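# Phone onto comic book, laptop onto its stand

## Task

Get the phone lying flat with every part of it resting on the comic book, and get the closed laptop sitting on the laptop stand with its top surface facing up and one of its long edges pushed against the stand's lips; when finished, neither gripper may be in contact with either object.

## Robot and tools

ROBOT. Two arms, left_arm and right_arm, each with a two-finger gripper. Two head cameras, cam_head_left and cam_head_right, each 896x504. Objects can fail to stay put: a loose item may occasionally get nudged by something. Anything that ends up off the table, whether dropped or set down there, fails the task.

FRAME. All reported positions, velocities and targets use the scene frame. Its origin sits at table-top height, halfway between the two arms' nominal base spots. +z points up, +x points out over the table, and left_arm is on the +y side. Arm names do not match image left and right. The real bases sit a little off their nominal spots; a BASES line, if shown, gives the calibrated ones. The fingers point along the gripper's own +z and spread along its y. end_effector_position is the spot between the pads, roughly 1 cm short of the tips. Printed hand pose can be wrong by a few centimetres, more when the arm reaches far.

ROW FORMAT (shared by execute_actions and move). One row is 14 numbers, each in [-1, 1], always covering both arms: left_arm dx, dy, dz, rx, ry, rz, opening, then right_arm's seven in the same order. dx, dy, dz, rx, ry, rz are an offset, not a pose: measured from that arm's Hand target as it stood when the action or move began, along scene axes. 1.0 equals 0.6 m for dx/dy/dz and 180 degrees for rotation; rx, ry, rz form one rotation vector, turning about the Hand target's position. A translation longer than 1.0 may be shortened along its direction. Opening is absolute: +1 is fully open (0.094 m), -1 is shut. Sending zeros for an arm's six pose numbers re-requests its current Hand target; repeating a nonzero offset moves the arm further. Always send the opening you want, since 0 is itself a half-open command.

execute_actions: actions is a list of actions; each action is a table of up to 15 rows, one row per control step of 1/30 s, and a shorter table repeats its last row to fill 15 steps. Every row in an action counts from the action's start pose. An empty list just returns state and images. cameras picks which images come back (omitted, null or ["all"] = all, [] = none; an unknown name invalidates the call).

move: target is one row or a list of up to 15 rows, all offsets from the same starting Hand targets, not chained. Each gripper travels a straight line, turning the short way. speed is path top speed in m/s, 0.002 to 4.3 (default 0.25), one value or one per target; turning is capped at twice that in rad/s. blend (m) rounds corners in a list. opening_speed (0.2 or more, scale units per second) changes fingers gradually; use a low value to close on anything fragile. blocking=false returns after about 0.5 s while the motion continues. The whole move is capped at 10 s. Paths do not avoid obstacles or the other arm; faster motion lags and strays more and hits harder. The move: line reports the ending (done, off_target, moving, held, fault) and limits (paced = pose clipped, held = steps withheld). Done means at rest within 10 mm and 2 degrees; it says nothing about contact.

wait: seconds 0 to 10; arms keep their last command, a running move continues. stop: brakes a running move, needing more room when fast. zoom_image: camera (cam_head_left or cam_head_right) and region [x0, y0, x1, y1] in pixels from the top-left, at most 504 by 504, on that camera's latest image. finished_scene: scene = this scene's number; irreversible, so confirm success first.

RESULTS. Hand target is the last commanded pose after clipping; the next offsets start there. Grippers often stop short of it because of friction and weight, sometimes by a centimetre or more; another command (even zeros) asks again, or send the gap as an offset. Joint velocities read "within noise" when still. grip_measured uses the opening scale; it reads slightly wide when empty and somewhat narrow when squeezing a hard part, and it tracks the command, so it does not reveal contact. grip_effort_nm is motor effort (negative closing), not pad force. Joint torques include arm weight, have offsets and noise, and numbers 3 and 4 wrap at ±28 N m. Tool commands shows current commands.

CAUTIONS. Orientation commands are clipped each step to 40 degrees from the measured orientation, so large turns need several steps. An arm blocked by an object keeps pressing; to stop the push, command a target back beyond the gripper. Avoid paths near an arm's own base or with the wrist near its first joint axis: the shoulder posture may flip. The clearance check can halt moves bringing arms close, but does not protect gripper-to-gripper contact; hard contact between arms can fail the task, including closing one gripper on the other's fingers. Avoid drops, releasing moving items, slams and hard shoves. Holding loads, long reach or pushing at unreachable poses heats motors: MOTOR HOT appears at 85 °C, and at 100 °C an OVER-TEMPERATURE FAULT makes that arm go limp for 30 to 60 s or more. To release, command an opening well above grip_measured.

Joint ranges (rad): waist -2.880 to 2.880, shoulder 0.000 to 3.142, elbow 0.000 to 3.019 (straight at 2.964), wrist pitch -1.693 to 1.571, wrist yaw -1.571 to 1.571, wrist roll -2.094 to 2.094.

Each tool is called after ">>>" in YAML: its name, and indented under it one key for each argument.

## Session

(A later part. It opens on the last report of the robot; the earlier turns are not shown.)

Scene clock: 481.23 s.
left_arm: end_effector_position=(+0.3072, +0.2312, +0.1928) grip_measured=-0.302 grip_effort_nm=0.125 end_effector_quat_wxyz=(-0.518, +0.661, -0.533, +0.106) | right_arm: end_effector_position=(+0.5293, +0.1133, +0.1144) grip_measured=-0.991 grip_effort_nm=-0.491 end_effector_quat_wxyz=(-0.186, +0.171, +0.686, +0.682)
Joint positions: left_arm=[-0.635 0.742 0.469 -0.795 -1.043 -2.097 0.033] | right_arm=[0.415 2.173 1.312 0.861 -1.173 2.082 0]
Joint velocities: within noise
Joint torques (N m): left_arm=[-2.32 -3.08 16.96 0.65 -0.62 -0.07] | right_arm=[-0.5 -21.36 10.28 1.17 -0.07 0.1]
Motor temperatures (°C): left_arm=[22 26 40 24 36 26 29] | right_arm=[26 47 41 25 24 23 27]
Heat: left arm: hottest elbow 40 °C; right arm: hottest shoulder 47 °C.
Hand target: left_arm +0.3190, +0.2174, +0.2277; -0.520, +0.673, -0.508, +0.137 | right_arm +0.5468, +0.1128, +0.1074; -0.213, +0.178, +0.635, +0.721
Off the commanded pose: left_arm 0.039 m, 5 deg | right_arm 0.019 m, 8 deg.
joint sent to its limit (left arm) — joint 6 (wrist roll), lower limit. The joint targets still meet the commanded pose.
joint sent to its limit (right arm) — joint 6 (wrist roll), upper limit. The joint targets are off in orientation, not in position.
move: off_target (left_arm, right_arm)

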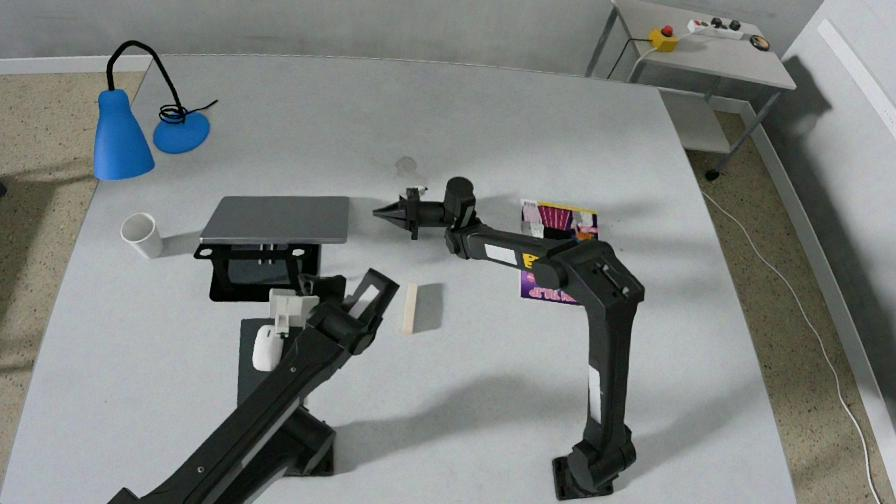

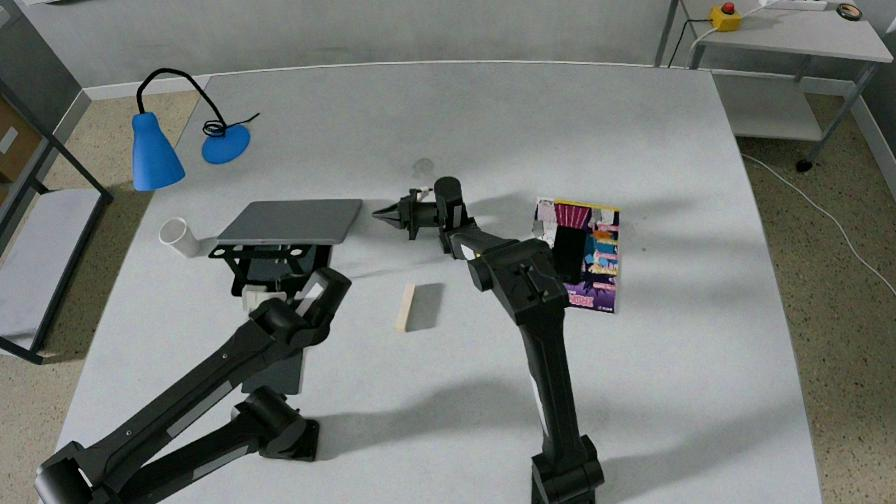

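>>> move:
  target: [-0.02,0.03,0.0,0,0,0,-0.3,-0.01,0.0,-0.045,0.0,0.0,0,-1]
  speed: 0.08

>>> zoom_image:
  camera: "cam_head_left"
  region: [180, 150, 420, 310]

>>> zoom_image:
  camera: "cam_head_right"
  region: [180, 150, 420, 310]

Scene clock: 494.03 s.
left_arm: end_effector_position=(+0.2993, +0.2371, +0.2037) grip_measured=-0.302 grip_effort_nm=0.129 end_effector_quat_wxyz=(-0.519, +0.665, -0.525, +0.118) | right_arm: end_effector_position=(+0.5282, +0.1128, +0.0897) grip_measured=-0.991 grip_effort_nm=-0.491 end_effector_quat_wxyz=(-0.189, +0.175, +0.687, +0.680)
Joint positions: left_arm=[-0.633 0.675 0.469 -0.831 -1.042 -2.098 0.033] | right_arm=[0.415 2.217 1.312 0.894 -1.173 2.082 0]
Joint velocities: within noise
Joint torques (N m): left_arm=[-0.38 -2.37 15.23 0.64 -0.45 0.1] | right_arm=[-0.21 -21.54 9.1 2.02 -0.01 0.11]
Motor temperatures (°C): left_arm=[22 26 41 24 36 25 29] | right_arm=[26 45 42 25 24 23 27]
Heat: left arm: hottest elbow 41 °C; right arm: hottest shoulder 45 °C.
Hand target: left_arm +0.3070, +0.2354, +0.2277; -0.520, +0.673, -0.508, +0.137 | right_arm +0.5408, +0.1128, +0.0805; -0.213, +0.178, +0.635, +0.721
Off the commanded pose: left_arm 0.025 m, 3 deg | right_arm 0.016 m, 8 deg.
joint sent to its limit (right arm) — joint 6 (wrist roll), upper limit. The joint targets are off in orientation, not in position.
move: off_target (left_arm, right_arm)

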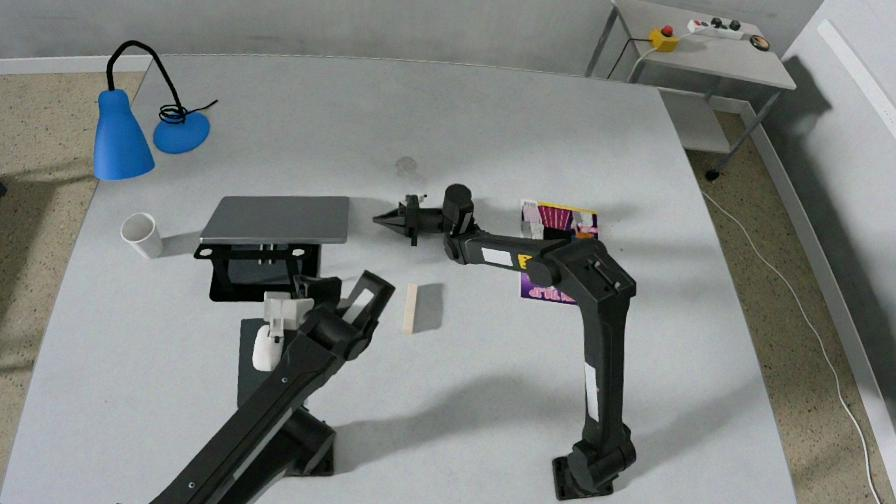

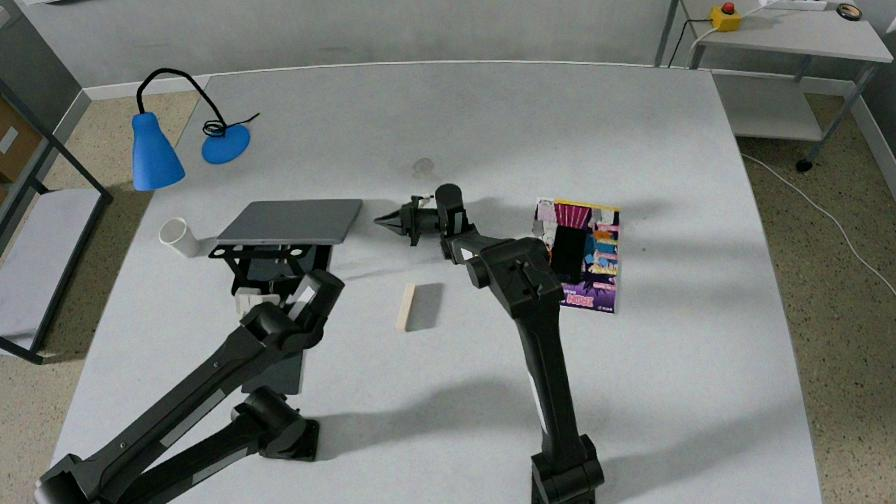

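Scaled by 2.100.

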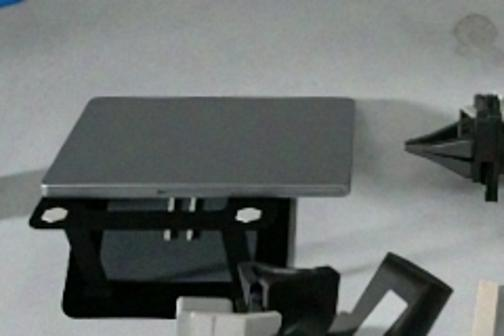

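Scaled by 2.100.

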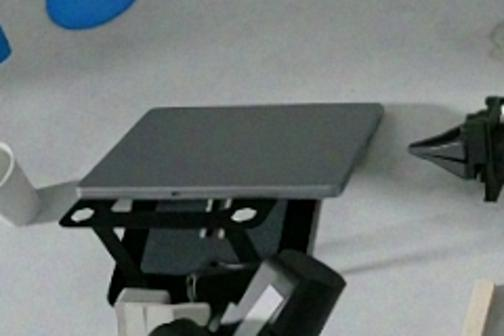

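>>> move:
  target: [0,0.0,0.0,0,0,0,-0.3,0.01,0.0,-0.017,0.0,0.0,0,-1]
  speed: 0.06
  cameras: []

>>> move:
  target: [0,0.0,0.0,0,0,0,-0.3,0.0,0.09,0,0.0,0.0,0,-1]
  speed: 0.05

>>> zoom_image:
  camera: "cam_head_left"
  region: [180, 150, 420, 310]

>>> zoom_image:
  camera: "cam_head_right"
  region: [180, 150, 420, 310]

Scene clock: 500.23 s.
left_arm: end_effector_position=(+0.2992, +0.2372, +0.2041) grip_measured=-0.302 grip_effort_nm=0.125 end_effector_quat_wxyz=(-0.519, +0.665, -0.524, +0.119) | right_arm: end_effector_position=(+0.5318, +0.1145, +0.0864) grip_measured=-0.991 grip_effort_nm=-0.491 end_effector_quat_wxyz=(-0.186, +0.170, +0.686, +0.682)
Joint positions: left_arm=[-0.633 0.673 0.469 -0.832 -1.042 -2.098 0.033] | right_arm=[0.415 2.234 1.328 0.907 -1.174 2.081 0]
Joint velocities: within noise
Joint torques (N m): left_arm=[-0.5 -3.02 15.36 0.54 -0.48 0.09] | right_arm=[-0.44 -20.66 9.46 1.68 -0.05 0.1]
Motor temperatures (°C): left_arm=[22 26 41 24 36 25 29] | right_arm=[26 46 43 25 24 23 27]
Heat: left arm: hottest elbow 41 °C; right arm: hottest shoulder 46 °C.
Hand target: left_arm +0.3070, +0.2354, +0.2277; -0.520, +0.673, -0.508, +0.137 | right_arm +0.5467, +0.1128, +0.0701; -0.213, +0.178, +0.635, +0.721
Off the commanded pose: left_arm 0.025 m, 3 deg | right_arm 0.022 m, 8 deg.
joint sent to its limit (right arm) — joint 6 (wrist roll), upper limit. The joint targets are off in orientation, not in position.
move: off_target (left_arm, right_arm)
No camera images: "cameras" was empty.

Scene clock: 502.07 s.
left_arm: end_effector_position=(+0.2992, +0.2372, +0.2041) grip_measured=-0.302 grip_effort_nm=0.129 end_effector_quat_wxyz=(-0.519, +0.665, -0.524, +0.119) | right_arm: end_effector_position=(+0.5410, +0.1541, +0.0872) grip_measured=-0.991 grip_effort_nm=-0.486 end_effector_quat_wxyz=(-0.171, +0.168, +0.682, +0.691)
Joint positions: left_arm=[-0.633 0.673 0.469 -0.832 -1.042 -2.098 0.033] | right_arm=[0.468 2.278 1.409 0.899 -1.098 2.081 0]
Joint velocities: within noise
Joint torques (N m): left_arm=[-0.32 -2.61 15.35 0.7 -0.44 0.09] | right_arm=[1.2 -21.95 9.98 0.9 0.09 0.1]
Motor temperatures (°C): left_arm=[22 26 41 24 36 25 29] | right_arm=[26 46 43 25 24 23 27]
Heat: left arm: hottest elbow 41 °C; right arm: hottest shoulder 46 °C.
Hand target: left_arm +0.3070, +0.2354, +0.2277; -0.520, +0.673, -0.508, +0.137 | right_arm +0.5467, +0.1669, +0.0704; -0.213, +0.178, +0.635, +0.721
Off the commanded pose: left_arm 0.025 m, 3 deg | right_arm 0.022 m, 8 deg.
joint sent to its limit (right arm) — joint 6 (wrist roll), upper limit. The joint targets are off in orientation, not in position.
move: off_target (left_arm, right_arm)

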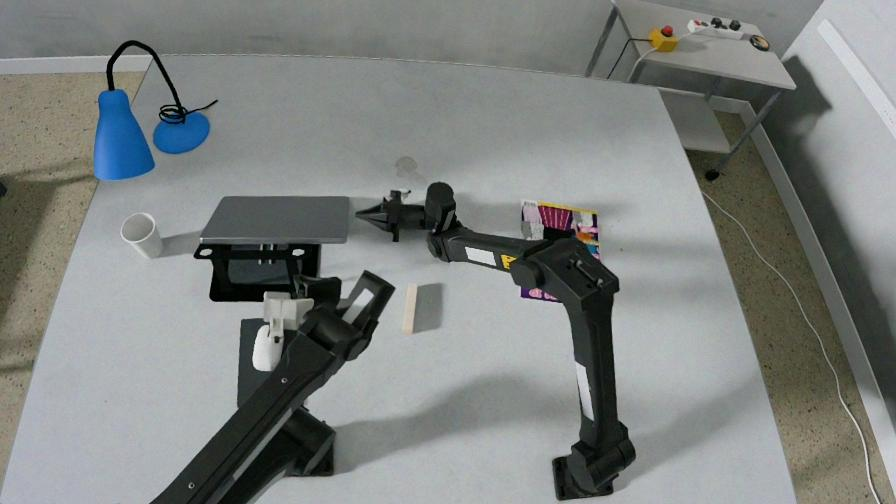

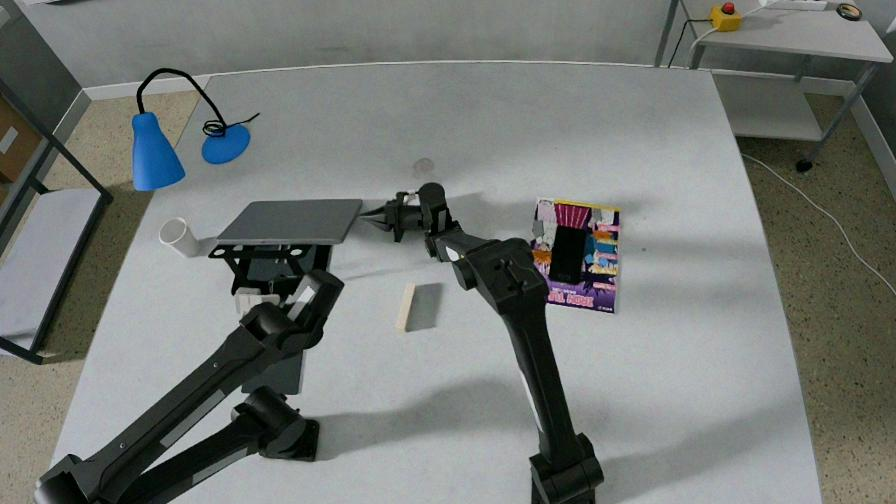

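Scaled by 2.100.

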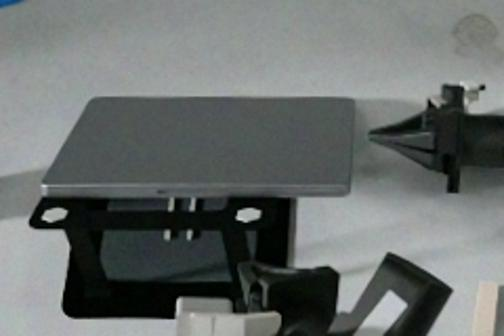

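Scaled by 2.100.

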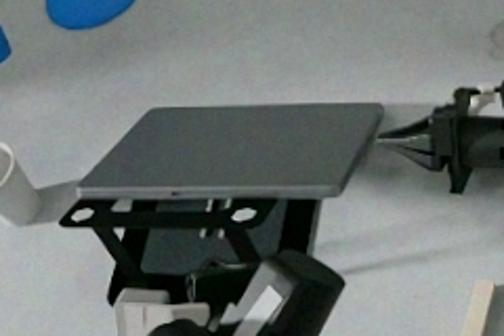

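>>> move:
  target: [0,0.0,0.0,0,0,0,-0.3,-0.025,0.0,-0.02,0.0,0.0,0,-1]
  speed: 0.06
  cameras: []

>>> move:
  target: [0,0.0,0.0,0,0,0,-0.3,0.0,0.06,0,0.0,0.0,0,-1]
  speed: 0.05

>>> zoom_image:
  camera: "cam_head_left"
  region: [180, 150, 420, 310]

>>> zoom_image:
  camera: "cam_head_right"
  region: [180, 150, 420, 310]

Scene clock: 507.77 s.
left_arm: end_effector_position=(+0.2990, +0.2374, +0.2040) grip_measured=-0.302 grip_effort_nm=0.129 end_effector_quat_wxyz=(-0.519, +0.665, -0.525, +0.119) | right_arm: end_effector_position=(+0.5384, +0.1589, +0.0867) grip_measured=-0.991 grip_effort_nm=-0.491 end_effector_quat_wxyz=(-0.168, +0.164, +0.681, +0.694)
Joint positions: left_arm=[-0.633 0.673 0.469 -0.833 -1.042 -2.098 0.033] | right_arm=[0.477 2.282 1.409 0.914 -1.089 2.081 0]
Joint velocities: within noise
Joint torques (N m): left_arm=[-0.67 -2.2 15.23 0.76 -0.51 0.06] | right_arm=[1.38 -22.01 6.99 1.85 0.09 0.1]
Motor temperatures (°C): left_arm=[22 26 42 24 35 25 29] | right_arm=[26 46 43 25 24 23 27]
Heat: left arm: hottest elbow 42 °C; right arm: hottest shoulder 46 °C.
Hand target: left_arm +0.3070, +0.2354, +0.2277; -0.520, +0.673, -0.508, +0.137 | right_arm +0.5317, +0.1668, +0.0582; -0.213, +0.179, +0.635, +0.721
Off the commanded pose: left_arm 0.025 m, 3 deg | right_arm 0.030 m, 8 deg.
joint sent to its limit (right arm) — joint 6 (wrist roll), upper limit. The joint targets are off in orientation, not in position.
move: off_target (left_arm, right_arm)
No camera images: "cameras" was empty.

Scene clock: 509.40 s.
left_arm: end_effector_position=(+0.2990, +0.2374, +0.2040) grip_measured=-0.302 grip_effort_nm=0.125 end_effector_quat_wxyz=(-0.519, +0.665, -0.525, +0.119) | right_arm: end_effector_position=(+0.5339, +0.1718, +0.0856) grip_measured=-0.991 grip_effort_nm=-0.486 end_effector_quat_wxyz=(-0.162, +0.169, +0.679, +0.695)
Joint positions: left_arm=[-0.633 0.673 0.469 -0.833 -1.042 -2.098 0.033] | right_arm=[0.5 2.284 1.409 0.915 -1.051 2.079 0]
Joint velocities: within noise
Joint torques (N m): left_arm=[-0.67 -2.73 15.25 0.59 -0.43 0.09] | right_arm=[3.08 -20.31 10.85 1.09 0.46 0.12]
Motor temperatures (°C): left_arm=[22 26 42 24 35 25 29] | right_arm=[26 46 43 25 24 23 27]
Heat: left arm: hottest elbow 42 °C; right arm: hottest shoulder 46 °C.
Hand target: left_arm +0.3070, +0.2354, +0.2277; -0.520, +0.673, -0.508, +0.137 | right_arm +0.5316, +0.2029, +0.0583; -0.213, +0.178, +0.635, +0.721
Off the commanded pose: left_arm 0.025 m, 3 deg | right_arm 0.041 m, 8 deg.
joint sent to its limit (right arm) — joint 6 (wrist roll), upper limit. The joint targets are off in position and orientation.
move: off_target (left_arm, right_arm)

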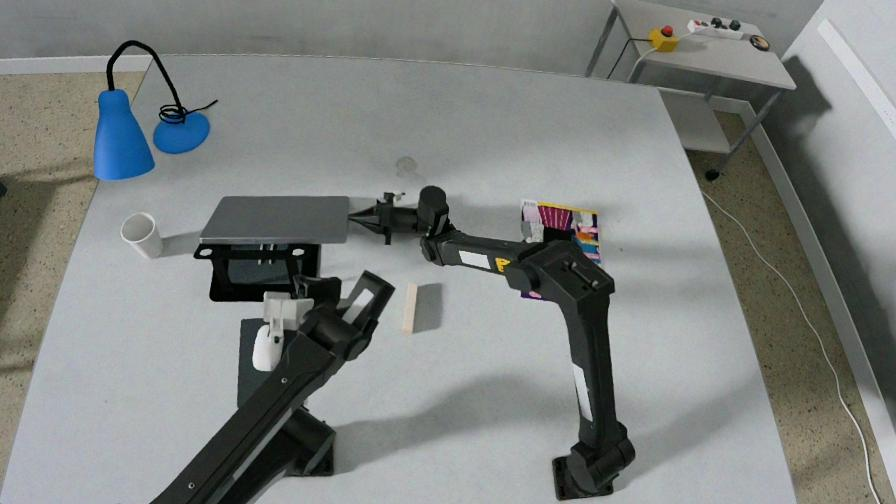

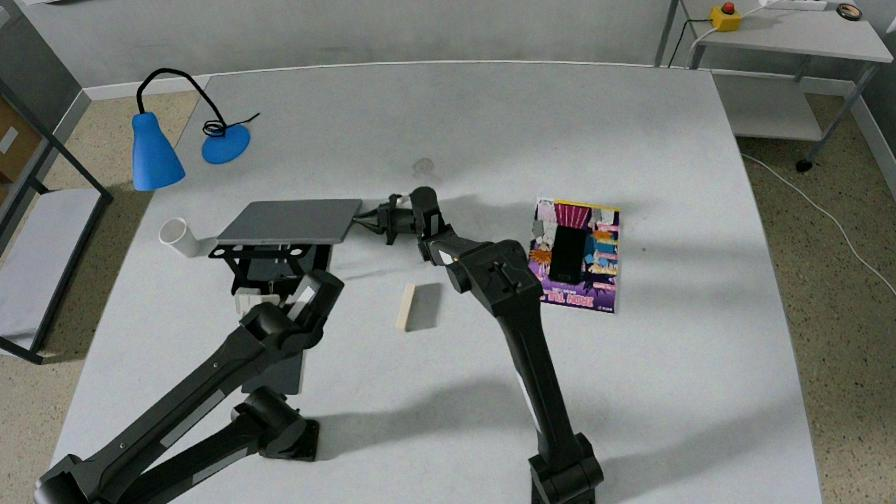

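Scaled by 2.100.

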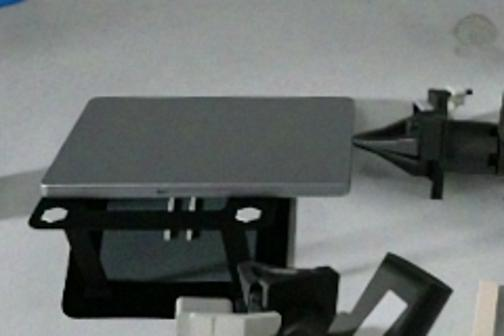

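Scaled by 2.100.

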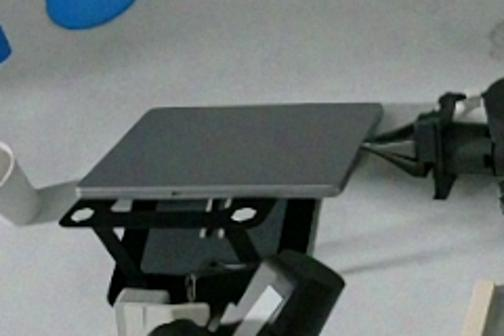

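>>> move:
  target: [0,0.0,0.0,0,0,0,-0.3,0.0,0.035,0,0.0,0.0,0,-1]
  speed: 0.05

>>> zoom_image:
  camera: "cam_head_left"
  region: [180, 150, 420, 310]

Scene clock: 513.60 s.
left_arm: end_effector_position=(+0.2990, +0.2374, +0.2040) grip_measured=-0.302 grip_effort_nm=0.129 end_effector_quat_wxyz=(-0.519, +0.665, -0.525, +0.119) | right_arm: end_effector_position=(+0.5428, +0.1825, +0.0861) grip_measured=-0.991 grip_effort_nm=-0.486 end_effector_quat_wxyz=(-0.151, +0.171, +0.675, +0.701)
Joint positions: left_arm=[-0.633 0.673 0.469 -0.833 -1.042 -2.098 0.033] | right_arm=[0.511 2.305 1.447 0.913 -1.018 2.078 0]
Joint velocities: within noise
Joint torques (N m): left_arm=[-0.44 -2.49 15.21 0.62 -0.47 0.08] | right_arm=[4.25 -21.13 10.95 0.76 0.35 0.13]
Motor temperatures (°C): left_arm=[22 26 42 24 35 25 29] | right_arm=[26 46 43 25 24 23 27]
Heat: left arm: hottest elbow 42 °C; right arm: hottest shoulder 46 °C.
Hand target: left_arm +0.3070, +0.2354, +0.2277; -0.520, +0.673, -0.508, +0.137 | right_arm +0.5317, +0.2238, +0.0582; -0.213, +0.178, +0.635, +0.721
Off the commanded pose: left_arm 0.025 m, 3 deg | right_arm 0.051 m, 9 deg.
joint sent to its limit (right arm) — joint 6 (wrist roll), upper limit. The joint targets are off in position and orientation.
move: off_target (left_arm, right_arm)

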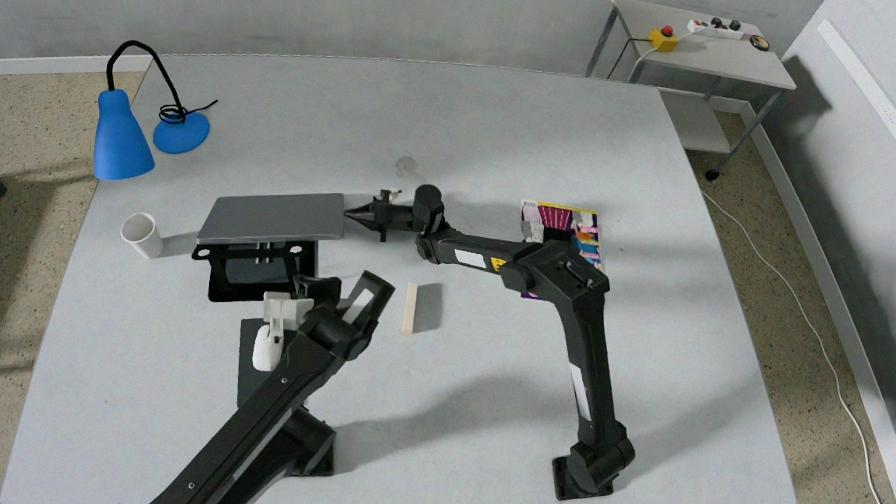

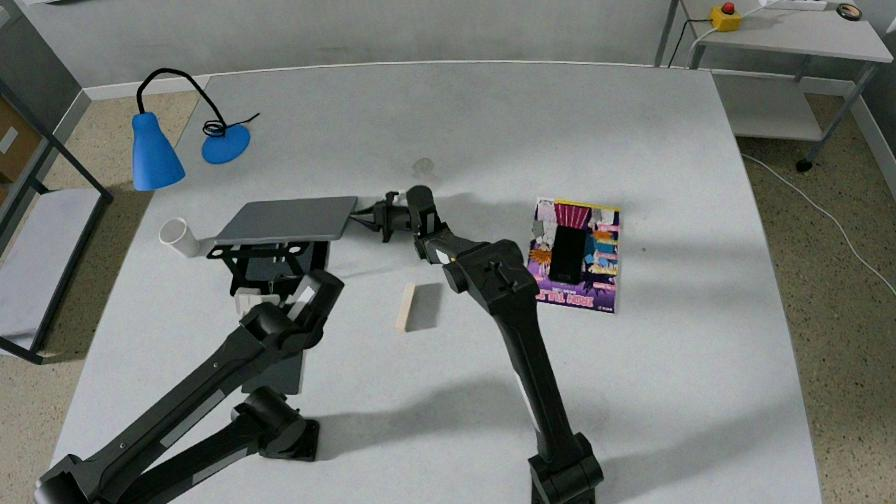

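Scaled by 2.100.

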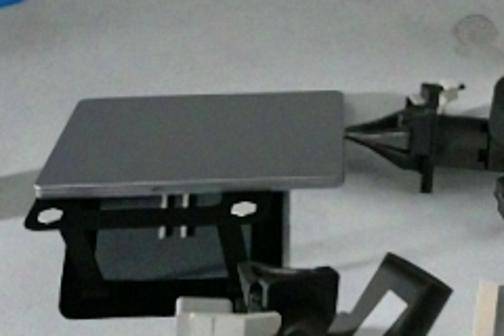

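>>> move:
  target:
    - [0,0.0,0.05,0,0,0,-0.3,0.0,-0.13,0.02,0.0,0.0,0,-1]
    - [0,0.0,0.1,0,0,0,-0.3,-0.05,-0.3,0.25,0.0,0.0,0,-1]
  speed: 0.1

>>> zoom_image:
  camera: "cam_head_left"
  region: [160, 150, 400, 310]

>>> zoom_image:
  camera: "cam_head_right"
  region: [160, 150, 400, 310]

Scene clock: 527.83 s.
left_arm: end_effector_position=(+0.2981, +0.2380, +0.2517) grip_measured=-0.302 grip_effort_nm=0.129 end_effector_quat_wxyz=(-0.518, +0.662, -0.531, +0.108) | right_arm: end_effector_position=(+0.5025, +0.0506, +0.2106) grip_measured=-0.991 grip_effort_nm=-0.486 end_effector_quat_wxyz=(-0.180, +0.164, +0.686, +0.685)
Joint positions: left_arm=[-0.633 0.656 0.595 -1.001 -1.042 -2.098 0.033] | right_arm=[0.334 1.906 1.168 0.75 -1.255 2.075 0]
Joint velocities: within noise
Joint torques (N m): left_arm=[-0.73 -2.55 17.7 0.79 -0.5 0.06] | right_arm=[-0.32 -22.48 6.56 0.84 -0.09 0.15]
Motor temperatures (°C): left_arm=[22 25 43 24 35 25 29] | right_arm=[26 45 44 25 24 23 27]
Heat: left arm: hottest elbow 43 °C; right arm: hottest shoulder 45 °C.
Hand target: left_arm +0.3070, +0.2354, +0.2878; -0.520, +0.673, -0.508, +0.137 | right_arm +0.5017, +0.0439, +0.2084; -0.213, +0.178, +0.635, +0.721
Off the commanded pose: left_arm 0.037 m, 4 deg | right_arm 0.007 m, 8 deg.
joint sent to its limit (right arm) — joint 6 (wrist roll), upper limit. The joint targets are off in orientation, not in position.
move: off_target (left_arm, right_arm)

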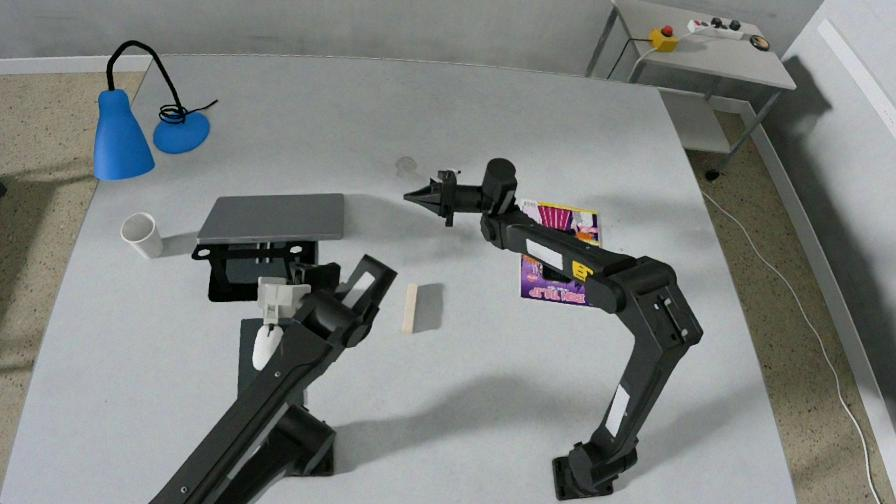

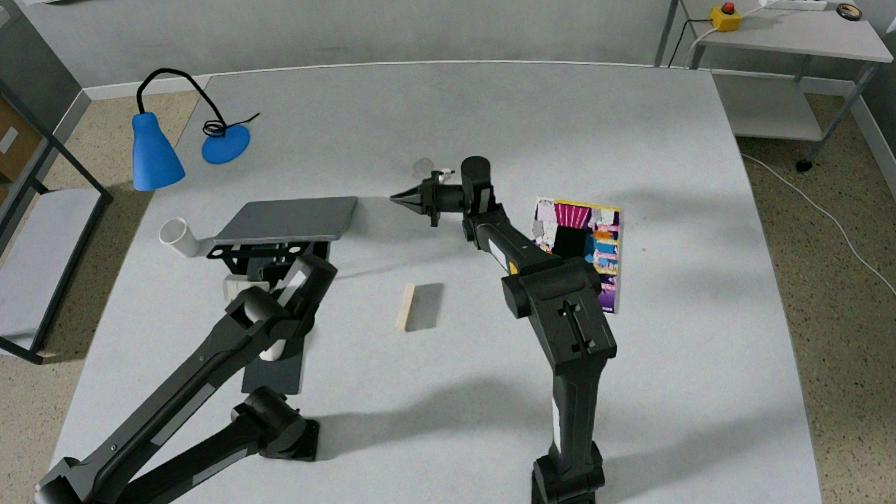

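Scaled by 2.100.

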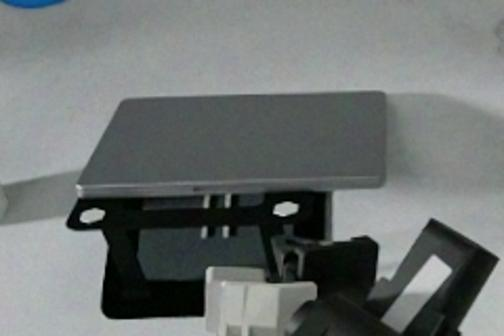

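Scaled by 2.100.

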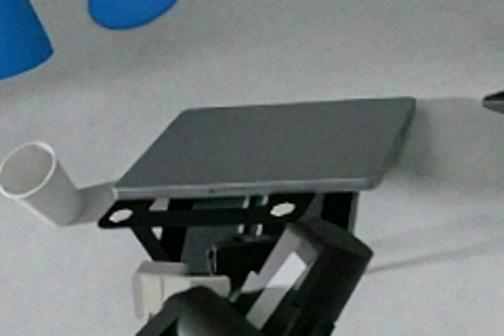

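>>> move:
  target: [-0.02,0.0,0.03,0,0,0,-0.3,-0.2,-0.1,0.1,0.0,0.0,0,-1]
  speed: 0.15

>>> zoom_image:
  camera: "cam_head_right"
  region: [480, 170, 680, 330]

Scene clock: 534.57 s.
left_arm: end_effector_position=(+0.2894, +0.2435, +0.2692) grip_measured=-0.302 grip_effort_nm=0.129 end_effector_quat_wxyz=(-0.518, +0.661, -0.533, +0.105) | right_arm: end_effector_position=(+0.3824, -0.0094, +0.2719) grip_measured=-0.991 grip_effort_nm=-0.486 end_effector_quat_wxyz=(-0.183, +0.164, +0.687, +0.684)
Joint positions: left_arm=[-0.635 0.62 0.631 -1.08 -1.042 -2.098 0.033] | right_arm=[0.295 1.506 0.821 0.693 -1.298 2.075 0]
Joint velocities: within noise
Joint torques (N m): left_arm=[-2.61 -2.55 17.61 0.47 -0.63 -0.03] | right_arm=[-0.5 -15.33 6.67 0.9 -0.05 0.16]
Motor temperatures (°C): left_arm=[22 25 45 24 34 25 29] | right_arm=[26 44 43 25 24 23 27]
Heat: left arm: hottest elbow 45 °C; right arm: hottest shoulder 44 °C.
Hand target: left_arm +0.2950, +0.2354, +0.3057; -0.520, +0.673, -0.508, +0.137 | right_arm +0.3817, -0.0161, +0.2682; -0.213, +0.178, +0.635, +0.721
Off the commanded pose: left_arm 0.038 m, 5 deg | right_arm 0.008 m, 8 deg.
joint sent to its limit (left arm) — joint 6 (wrist roll), lower limit. The joint targets still meet the commanded pose.
joint sent to its limit (right arm) — joint 6 (wrist roll), upper limit. The joint targets are off in orientation, not in position.
move: off_target (left_arm, right_arm)

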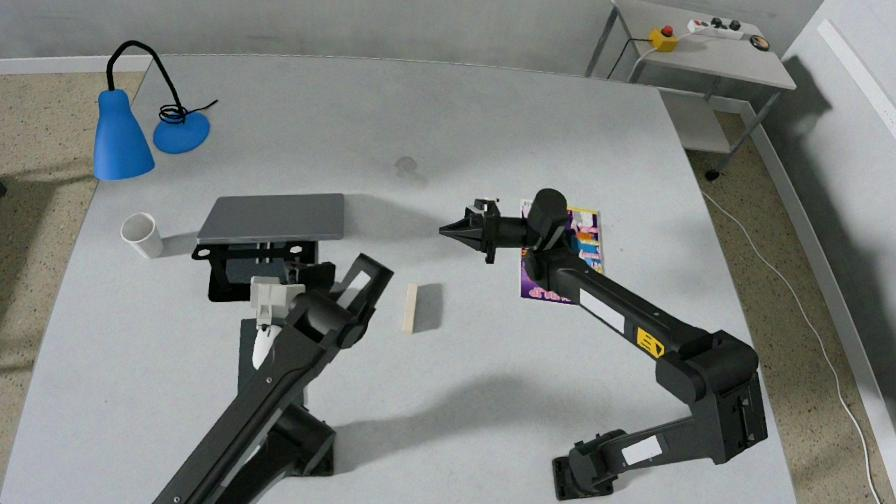

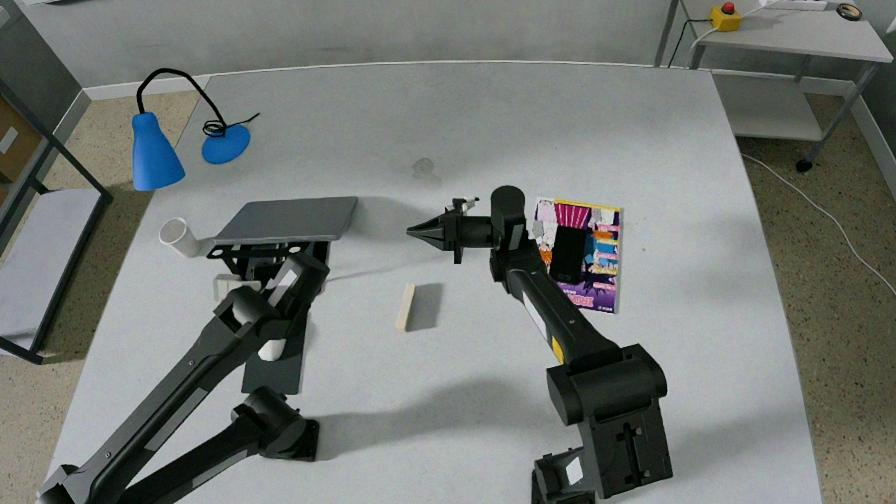

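Scaled by 2.520.

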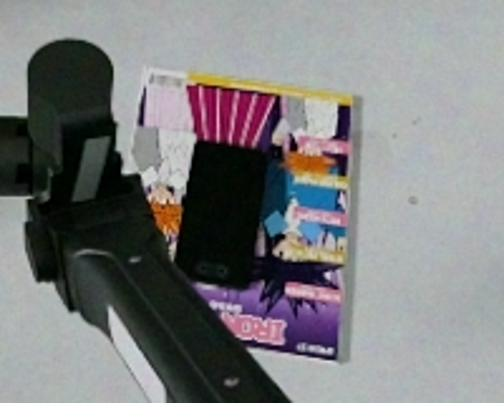

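>>> finished_scene:
  scene: 2

The scene is finished: the task was done.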